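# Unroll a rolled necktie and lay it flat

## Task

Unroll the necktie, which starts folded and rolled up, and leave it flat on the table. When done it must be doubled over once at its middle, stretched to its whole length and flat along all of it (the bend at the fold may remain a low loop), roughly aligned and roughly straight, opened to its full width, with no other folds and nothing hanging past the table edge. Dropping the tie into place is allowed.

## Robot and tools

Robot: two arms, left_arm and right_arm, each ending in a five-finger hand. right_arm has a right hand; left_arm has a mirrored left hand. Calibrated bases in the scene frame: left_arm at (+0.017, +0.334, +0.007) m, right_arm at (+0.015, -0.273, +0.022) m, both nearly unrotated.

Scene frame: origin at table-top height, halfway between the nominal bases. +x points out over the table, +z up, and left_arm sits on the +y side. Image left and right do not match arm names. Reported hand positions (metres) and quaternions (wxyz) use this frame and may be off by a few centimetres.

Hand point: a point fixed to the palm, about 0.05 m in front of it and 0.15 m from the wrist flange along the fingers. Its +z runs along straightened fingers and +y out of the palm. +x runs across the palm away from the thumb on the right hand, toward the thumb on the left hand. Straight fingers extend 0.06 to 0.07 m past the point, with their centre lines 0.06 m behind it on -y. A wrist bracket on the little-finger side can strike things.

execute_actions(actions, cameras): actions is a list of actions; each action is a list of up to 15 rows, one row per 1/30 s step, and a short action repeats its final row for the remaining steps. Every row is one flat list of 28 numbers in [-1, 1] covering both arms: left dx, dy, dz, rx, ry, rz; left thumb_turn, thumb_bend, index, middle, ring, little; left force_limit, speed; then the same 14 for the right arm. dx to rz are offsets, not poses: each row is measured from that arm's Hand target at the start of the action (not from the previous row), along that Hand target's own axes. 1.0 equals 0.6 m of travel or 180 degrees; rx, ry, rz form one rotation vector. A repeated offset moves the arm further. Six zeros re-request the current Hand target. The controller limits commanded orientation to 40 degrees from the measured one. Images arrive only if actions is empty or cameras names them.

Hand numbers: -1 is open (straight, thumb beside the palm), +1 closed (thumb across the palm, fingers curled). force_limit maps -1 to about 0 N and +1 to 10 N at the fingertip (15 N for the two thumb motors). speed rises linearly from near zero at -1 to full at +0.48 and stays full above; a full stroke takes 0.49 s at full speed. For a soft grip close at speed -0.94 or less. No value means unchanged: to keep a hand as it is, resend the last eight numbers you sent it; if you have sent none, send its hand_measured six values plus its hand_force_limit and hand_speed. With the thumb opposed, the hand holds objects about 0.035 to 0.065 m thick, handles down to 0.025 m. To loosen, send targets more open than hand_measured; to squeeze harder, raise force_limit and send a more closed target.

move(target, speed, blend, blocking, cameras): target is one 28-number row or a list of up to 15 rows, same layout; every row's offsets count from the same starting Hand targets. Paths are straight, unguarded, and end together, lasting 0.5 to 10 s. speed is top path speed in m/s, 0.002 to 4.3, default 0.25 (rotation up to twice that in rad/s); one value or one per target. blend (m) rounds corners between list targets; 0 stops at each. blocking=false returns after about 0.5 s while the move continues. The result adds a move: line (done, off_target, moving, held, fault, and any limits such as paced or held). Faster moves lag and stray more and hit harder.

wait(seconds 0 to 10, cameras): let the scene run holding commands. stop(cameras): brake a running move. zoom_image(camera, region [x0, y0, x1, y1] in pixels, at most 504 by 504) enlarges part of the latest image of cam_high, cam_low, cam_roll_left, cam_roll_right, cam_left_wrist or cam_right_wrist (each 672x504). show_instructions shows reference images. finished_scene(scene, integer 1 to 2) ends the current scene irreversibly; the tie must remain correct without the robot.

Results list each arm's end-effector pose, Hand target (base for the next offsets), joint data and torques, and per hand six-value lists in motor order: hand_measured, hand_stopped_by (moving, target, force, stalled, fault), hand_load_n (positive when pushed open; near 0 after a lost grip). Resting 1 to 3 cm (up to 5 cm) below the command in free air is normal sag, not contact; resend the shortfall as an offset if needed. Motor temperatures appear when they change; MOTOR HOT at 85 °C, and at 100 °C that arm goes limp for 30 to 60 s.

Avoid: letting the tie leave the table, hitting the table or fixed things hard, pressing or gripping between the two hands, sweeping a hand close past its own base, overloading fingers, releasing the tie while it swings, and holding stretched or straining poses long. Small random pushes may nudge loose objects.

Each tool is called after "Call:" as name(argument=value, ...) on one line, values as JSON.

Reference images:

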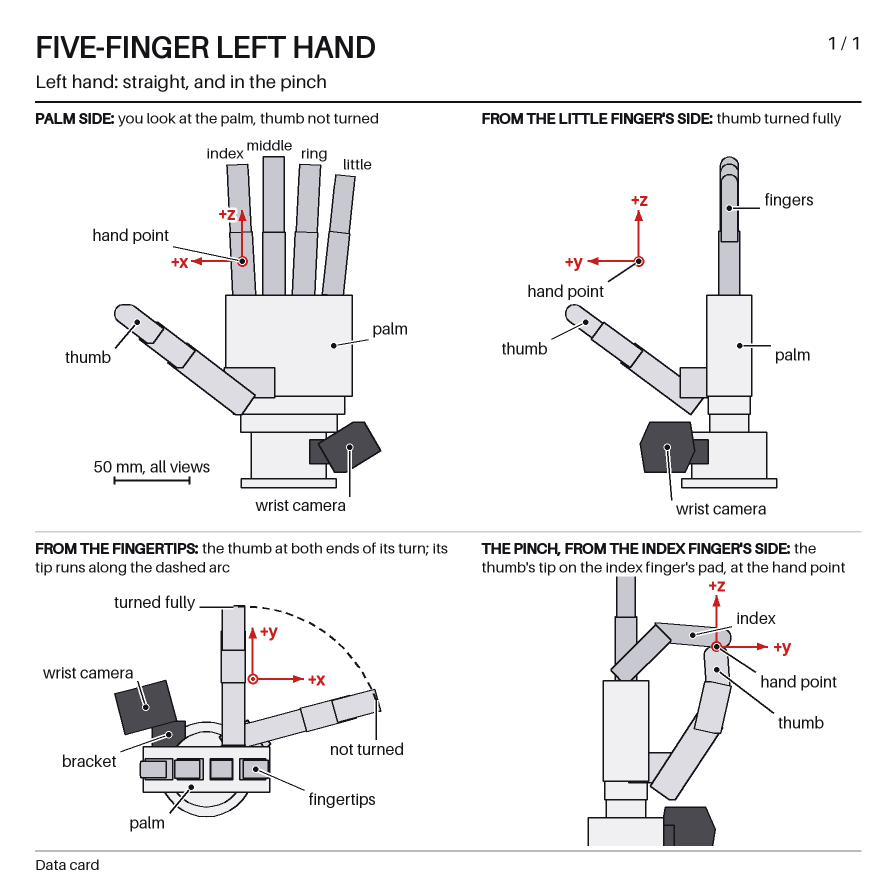

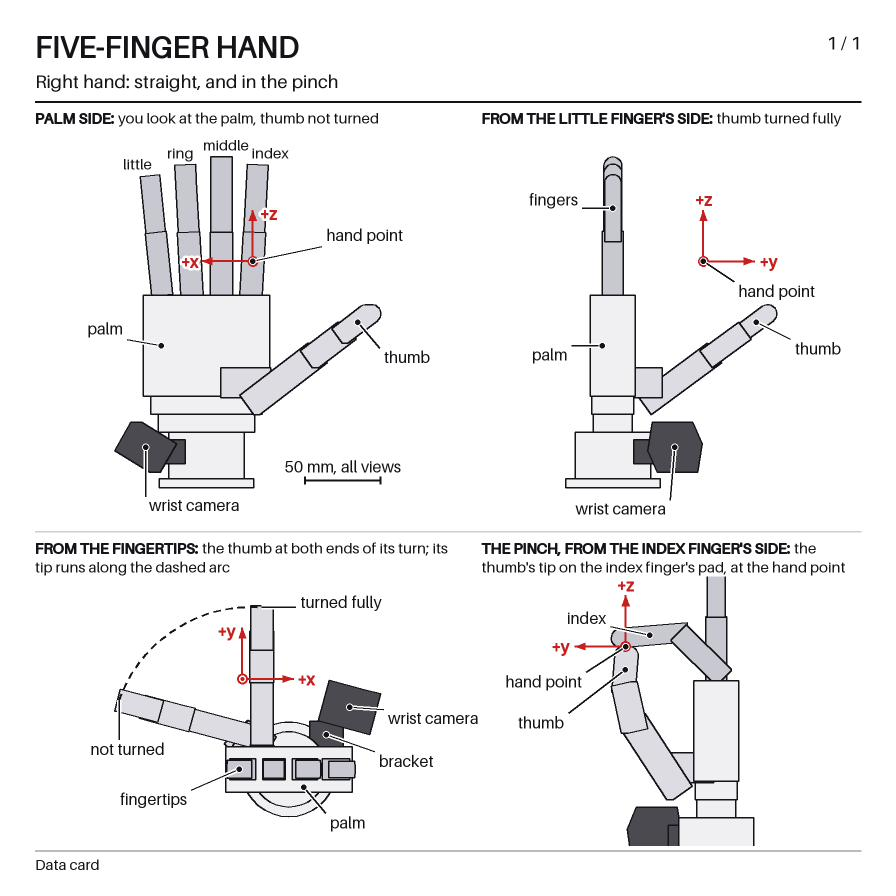

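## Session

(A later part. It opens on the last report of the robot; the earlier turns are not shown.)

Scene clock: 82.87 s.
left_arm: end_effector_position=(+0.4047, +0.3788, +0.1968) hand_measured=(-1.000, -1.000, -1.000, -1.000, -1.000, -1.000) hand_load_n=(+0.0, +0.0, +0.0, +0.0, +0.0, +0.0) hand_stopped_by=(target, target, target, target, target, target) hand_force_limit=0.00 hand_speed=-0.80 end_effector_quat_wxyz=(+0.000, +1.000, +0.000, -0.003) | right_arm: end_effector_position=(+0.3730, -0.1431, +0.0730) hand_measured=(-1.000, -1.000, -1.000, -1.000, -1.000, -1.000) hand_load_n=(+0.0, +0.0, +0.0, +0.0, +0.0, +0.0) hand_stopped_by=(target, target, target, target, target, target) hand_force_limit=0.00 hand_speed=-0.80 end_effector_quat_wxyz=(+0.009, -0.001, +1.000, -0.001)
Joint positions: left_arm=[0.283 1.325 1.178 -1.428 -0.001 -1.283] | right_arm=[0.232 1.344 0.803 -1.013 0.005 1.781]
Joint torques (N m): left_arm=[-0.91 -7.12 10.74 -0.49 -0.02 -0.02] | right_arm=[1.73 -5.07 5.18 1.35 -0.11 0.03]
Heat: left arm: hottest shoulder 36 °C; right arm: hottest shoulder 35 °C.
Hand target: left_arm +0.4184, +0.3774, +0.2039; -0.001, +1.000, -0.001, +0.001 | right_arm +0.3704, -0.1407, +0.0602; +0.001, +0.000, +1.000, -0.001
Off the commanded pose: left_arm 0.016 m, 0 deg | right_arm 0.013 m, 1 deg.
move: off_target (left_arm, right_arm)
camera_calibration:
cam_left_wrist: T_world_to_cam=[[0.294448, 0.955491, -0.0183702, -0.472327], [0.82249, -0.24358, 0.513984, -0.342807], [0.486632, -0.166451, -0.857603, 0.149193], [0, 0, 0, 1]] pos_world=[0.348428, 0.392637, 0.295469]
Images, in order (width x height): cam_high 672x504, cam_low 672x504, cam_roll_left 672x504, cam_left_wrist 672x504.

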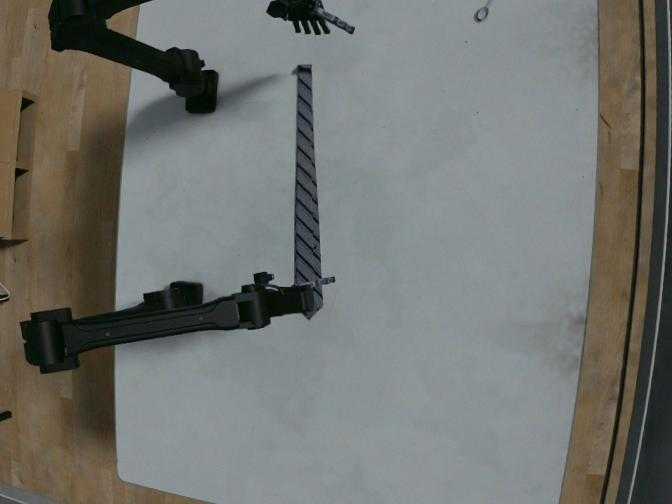

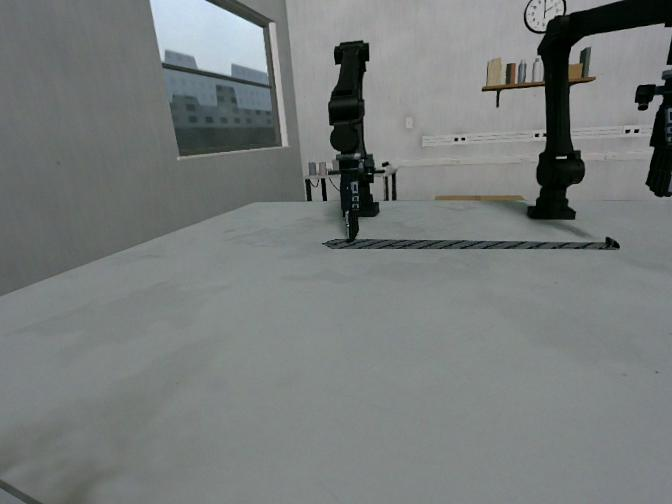

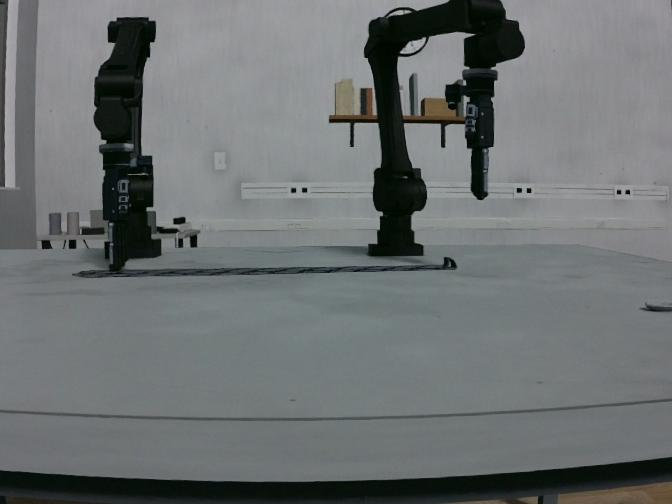

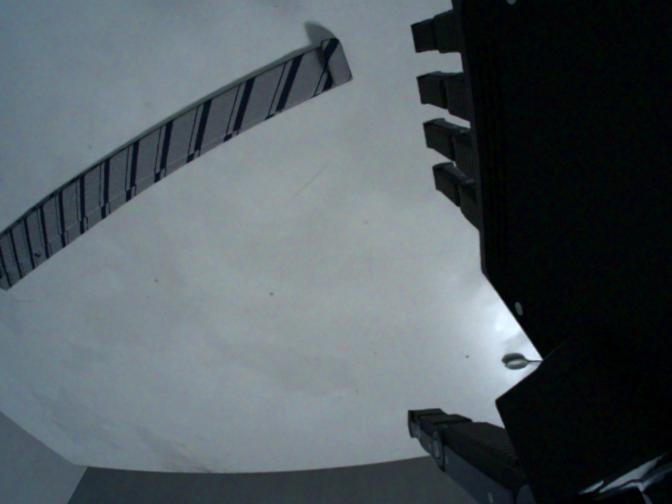

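Call:
move(target=[[-0.134,0.162,0.06,0,0,0,-1,-1,-1,-1,-1,-1,0,-0.8,0,0,0,0,0,0,-1,-1,-1,-1,-1,-1,0,-0.8],[-0.134,0.162,0.217,0,0,0,-1,-1,-1,-1,-1,-1,0,-0.8,0,0,0,0,0,0,-1,-1,-1,-1,-1,-1,0,-0.8],[-0.136,-0.03,0.215,0,0,0,-1,-1,-1,-1,-1,-1,0,-0.8,0,0,0,0,0,0,-1,-1,-1,-1,-1,-1,0,-0.8],[0,-0.06,0,0,0,0,-1,-1,-1,-1,-1,-1,0,-0.8,0,0,0,0,0,0,-1,-1,-1,-1,-1,-1,0,-0.8]], speed=[0.2,0.08,0.06,0.2], cameras=["cam_high","cam_low","cam_left_wrist","cam_roll_left"])

Call:
zoom_image(camera="cam_roll_left", region=[410, 230, 490, 290])

Call:
zoom_image(camera="cam_low", region=[580, 210, 660, 270])

Call:
zoom_image(camera="cam_high", region=[260, 30, 360, 110])

Scene clock: 103.83 s.
left_arm: end_effector_position=(+0.4043, +0.4142, +0.1969) hand_measured=(-1.000, -1.000, -1.000, -1.000, -1.000, -1.000) hand_load_n=(+0.0, +0.0, +0.0, +0.0, +0.0, +0.0) hand_stopped_by=(target, target, target, target, target, target) hand_force_limit=0.00 hand_speed=-0.80 end_effector_quat_wxyz=(+0.001, +1.000, +0.001, -0.003) | right_arm: end_effector_position=(+0.3730, -0.1431, +0.0730) hand_measured=(-1.000, -1.000, -1.000, -1.000, -1.000, -1.000) hand_load_n=(+0.0, +0.0, +0.0, +0.0, +0.0, +0.0) hand_stopped_by=(target, target, target, target, target, target) hand_force_limit=0.00 hand_speed=-0.80 end_effector_quat_wxyz=(+0.009, -0.001, +1.000, -0.001)
Joint positions: left_arm=[0.372 1.354 1.205 -1.427 0 -1.195] | right_arm=[0.232 1.344 0.803 -1.013 0.005 1.781]
Joint torques (N m): left_arm=[-1.03 -7.77 10.84 -0.46 -0.04 -0.04] | right_arm=[1.73 -5.07 5.18 1.33 -0.11 0.03]
Heat: left arm: hottest shoulder 35 °C; right arm: hottest shoulder 34 °C.
Hand target: left_arm +0.4185, +0.4134, +0.2039; -0.001, +1.000, -0.001, +0.001 | right_arm +0.3704, -0.1407, +0.0602; +0.001, +0.000, +1.000, -0.001
Off the commanded pose: left_arm 0.016 m, 0 deg | right_arm 0.013 m, 1 deg.
move: off_target (left_arm, right_arm)
camera_calibration:
cam_left_wrist: T_world_to_cam=[[0.292555, 0.956055, -0.019259, -0.505323], [0.823027, -0.241492, 0.514109, -0.334895], [0.486866, -0.166256, -0.857508, 0.155136], [0, 0, 0, 1]] pos_world=[0.347932, 0.428034, 0.295471]
Images, in order (width x height): cam_high 672x504, cam_low 672x504, cam_roll_left 672x504, cam_left_wrist 672x504.

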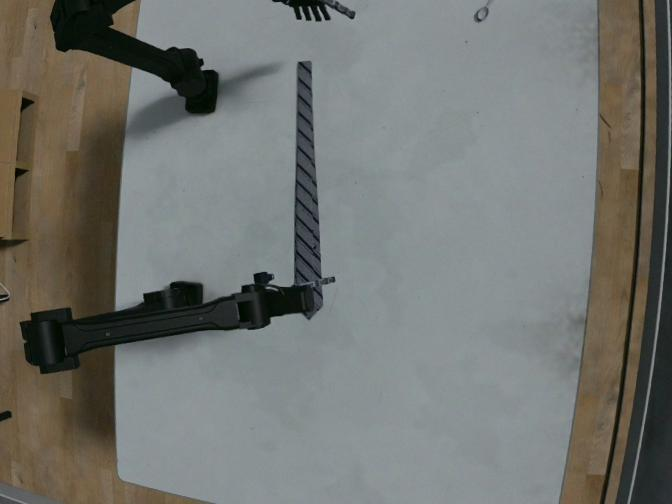

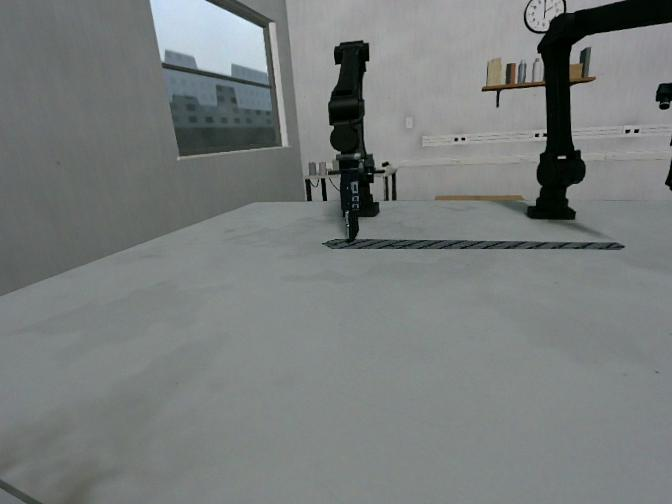

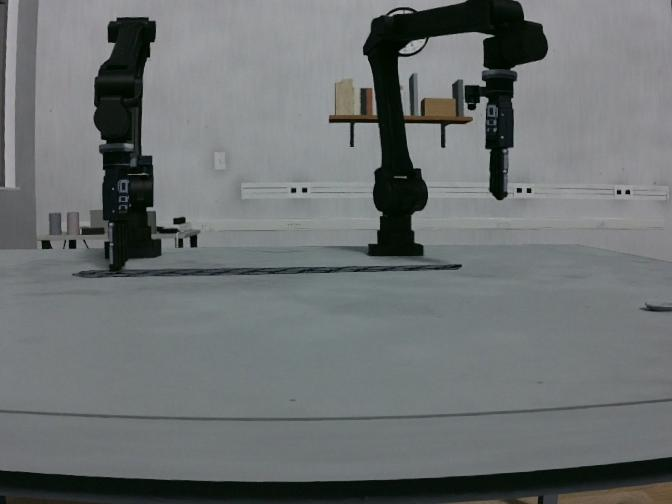

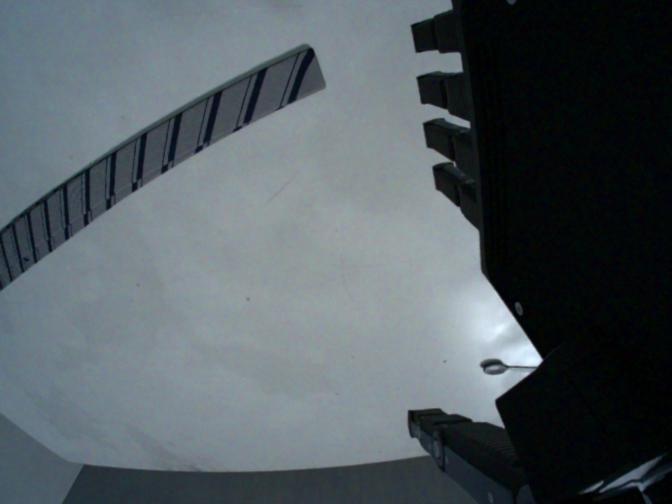

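Scaled by 6.300 from the camera's 672x504 image, which has a finer 960x720 frame.

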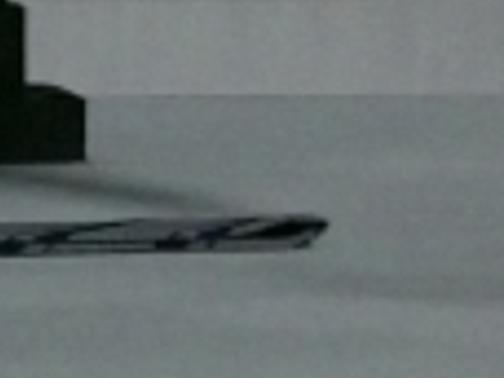

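Scaled by 6.300 from the camera's 672x504 image, which has a finer 960x720 frame.

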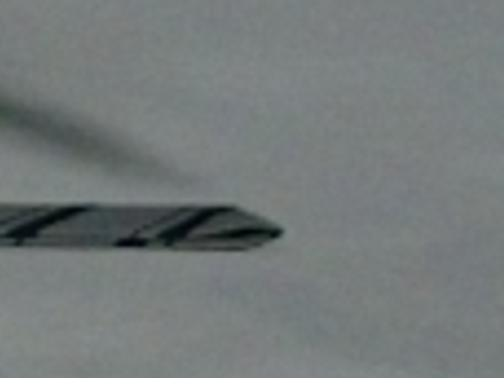

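Scaled by 5.040 from the camera's 672x504 image, which has a finer 960x720 frame.

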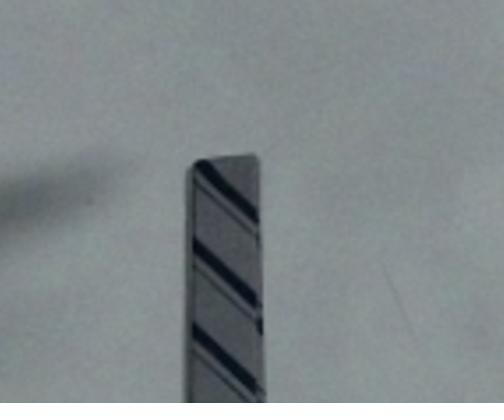

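Call:
move(target=[0,0,0,0,0,0,-1,-1,-1,-1,-1,-1,0,-0.8,0,0,-0.2,0,0,0,-1,-1,-1,-1,-1,-1,0,-0.8], speed=0.1, cameras=["cam_high","cam_roll_left","cam_roll_right"])

Scene clock: 108.00 s.
left_arm: end_effector_position=(+0.4042, +0.4141, +0.1969) hand_measured=(-1.000, -1.000, -1.000, -1.000, -1.000, -1.000) hand_load_n=(+0.0, -0.5, +0.0, +0.0, +0.0, +0.0) hand_stopped_by=(target, target, target, target, target, target) hand_force_limit=0.00 hand_speed=-0.80 end_effector_quat_wxyz=(+0.001, +1.000, +0.001, -0.003) | right_arm: end_effector_position=(+0.3600, -0.1458, +0.1645) hand_measured=(-1.000, -1.000, -1.000, -1.000, -1.000, -1.000) hand_load_n=(+0.0, +0.0, +0.0, +0.0, +0.5, +0.0) hand_stopped_by=(target, target, target, target, target, target) hand_force_limit=0.00 hand_speed=-0.80 end_effector_quat_wxyz=(-0.013, -0.001, +1.000, -0.005)
Joint positions: left_arm=[0.372 1.354 1.205 -1.428 0 -1.195] | right_arm=[0.232 1.233 0.972 -1.338 0.005 1.782]
Joint torques (N m): left_arm=[-0.97 -7.71 10.84 -0.49 -0.03 -0.03] | right_arm=[1.79 -6.59 9.83 -0.1 -0.13 0.03]
Heat: left arm: hottest shoulder 35 °C; right arm: hottest shoulder 33 °C.
Hand target: left_arm +0.4184, +0.4134, +0.2039; -0.001, +1.000, -0.001, +0.000 | right_arm +0.3703, -0.1405, +0.1801; +0.001, +0.000, +1.000, -0.001
Off the commanded pose: left_arm 0.016 m, 0 deg | right_arm 0.019 m, 2 deg.
move: off_target (left_arm, right_arm)
Images, in order (width x height): cam_high 672x504, cam_roll_left 672x504, cam_roll_right 672x504.

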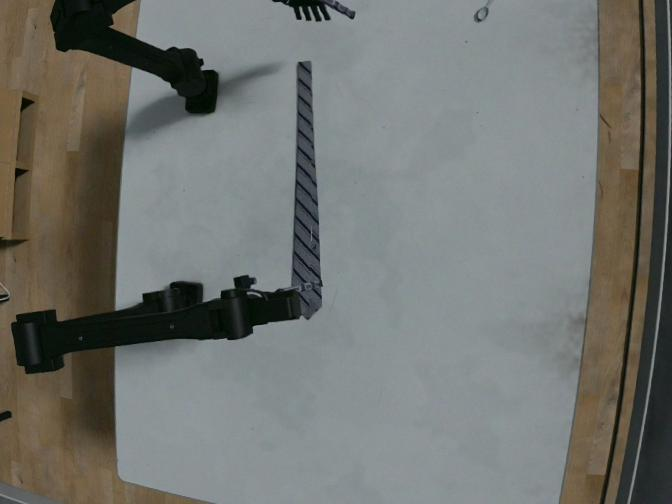

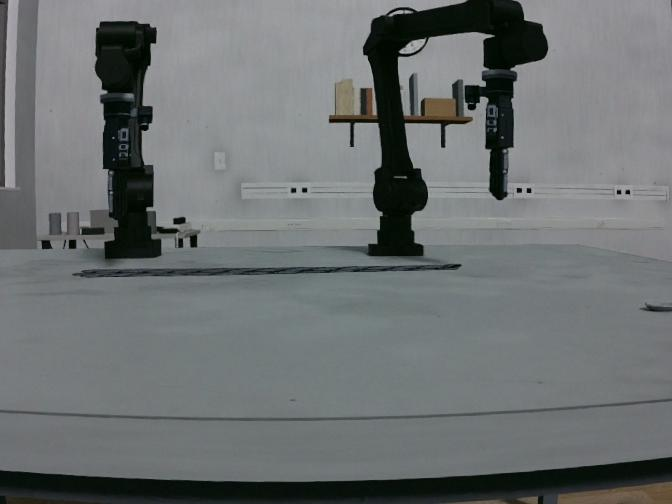

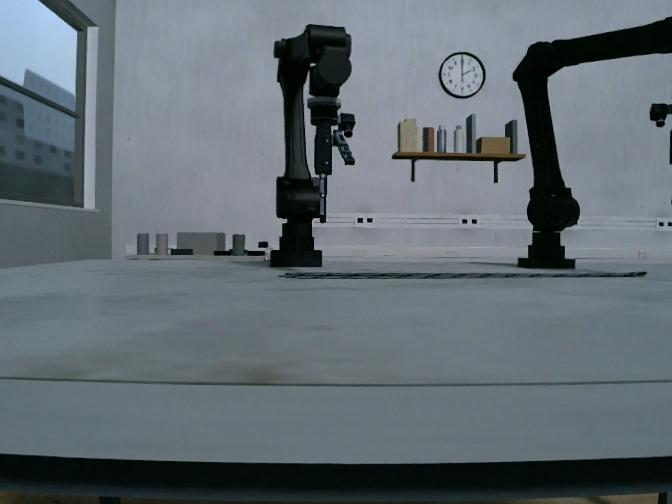

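Call:
finished_scene(scene=2)

The scene is finished: the task was done.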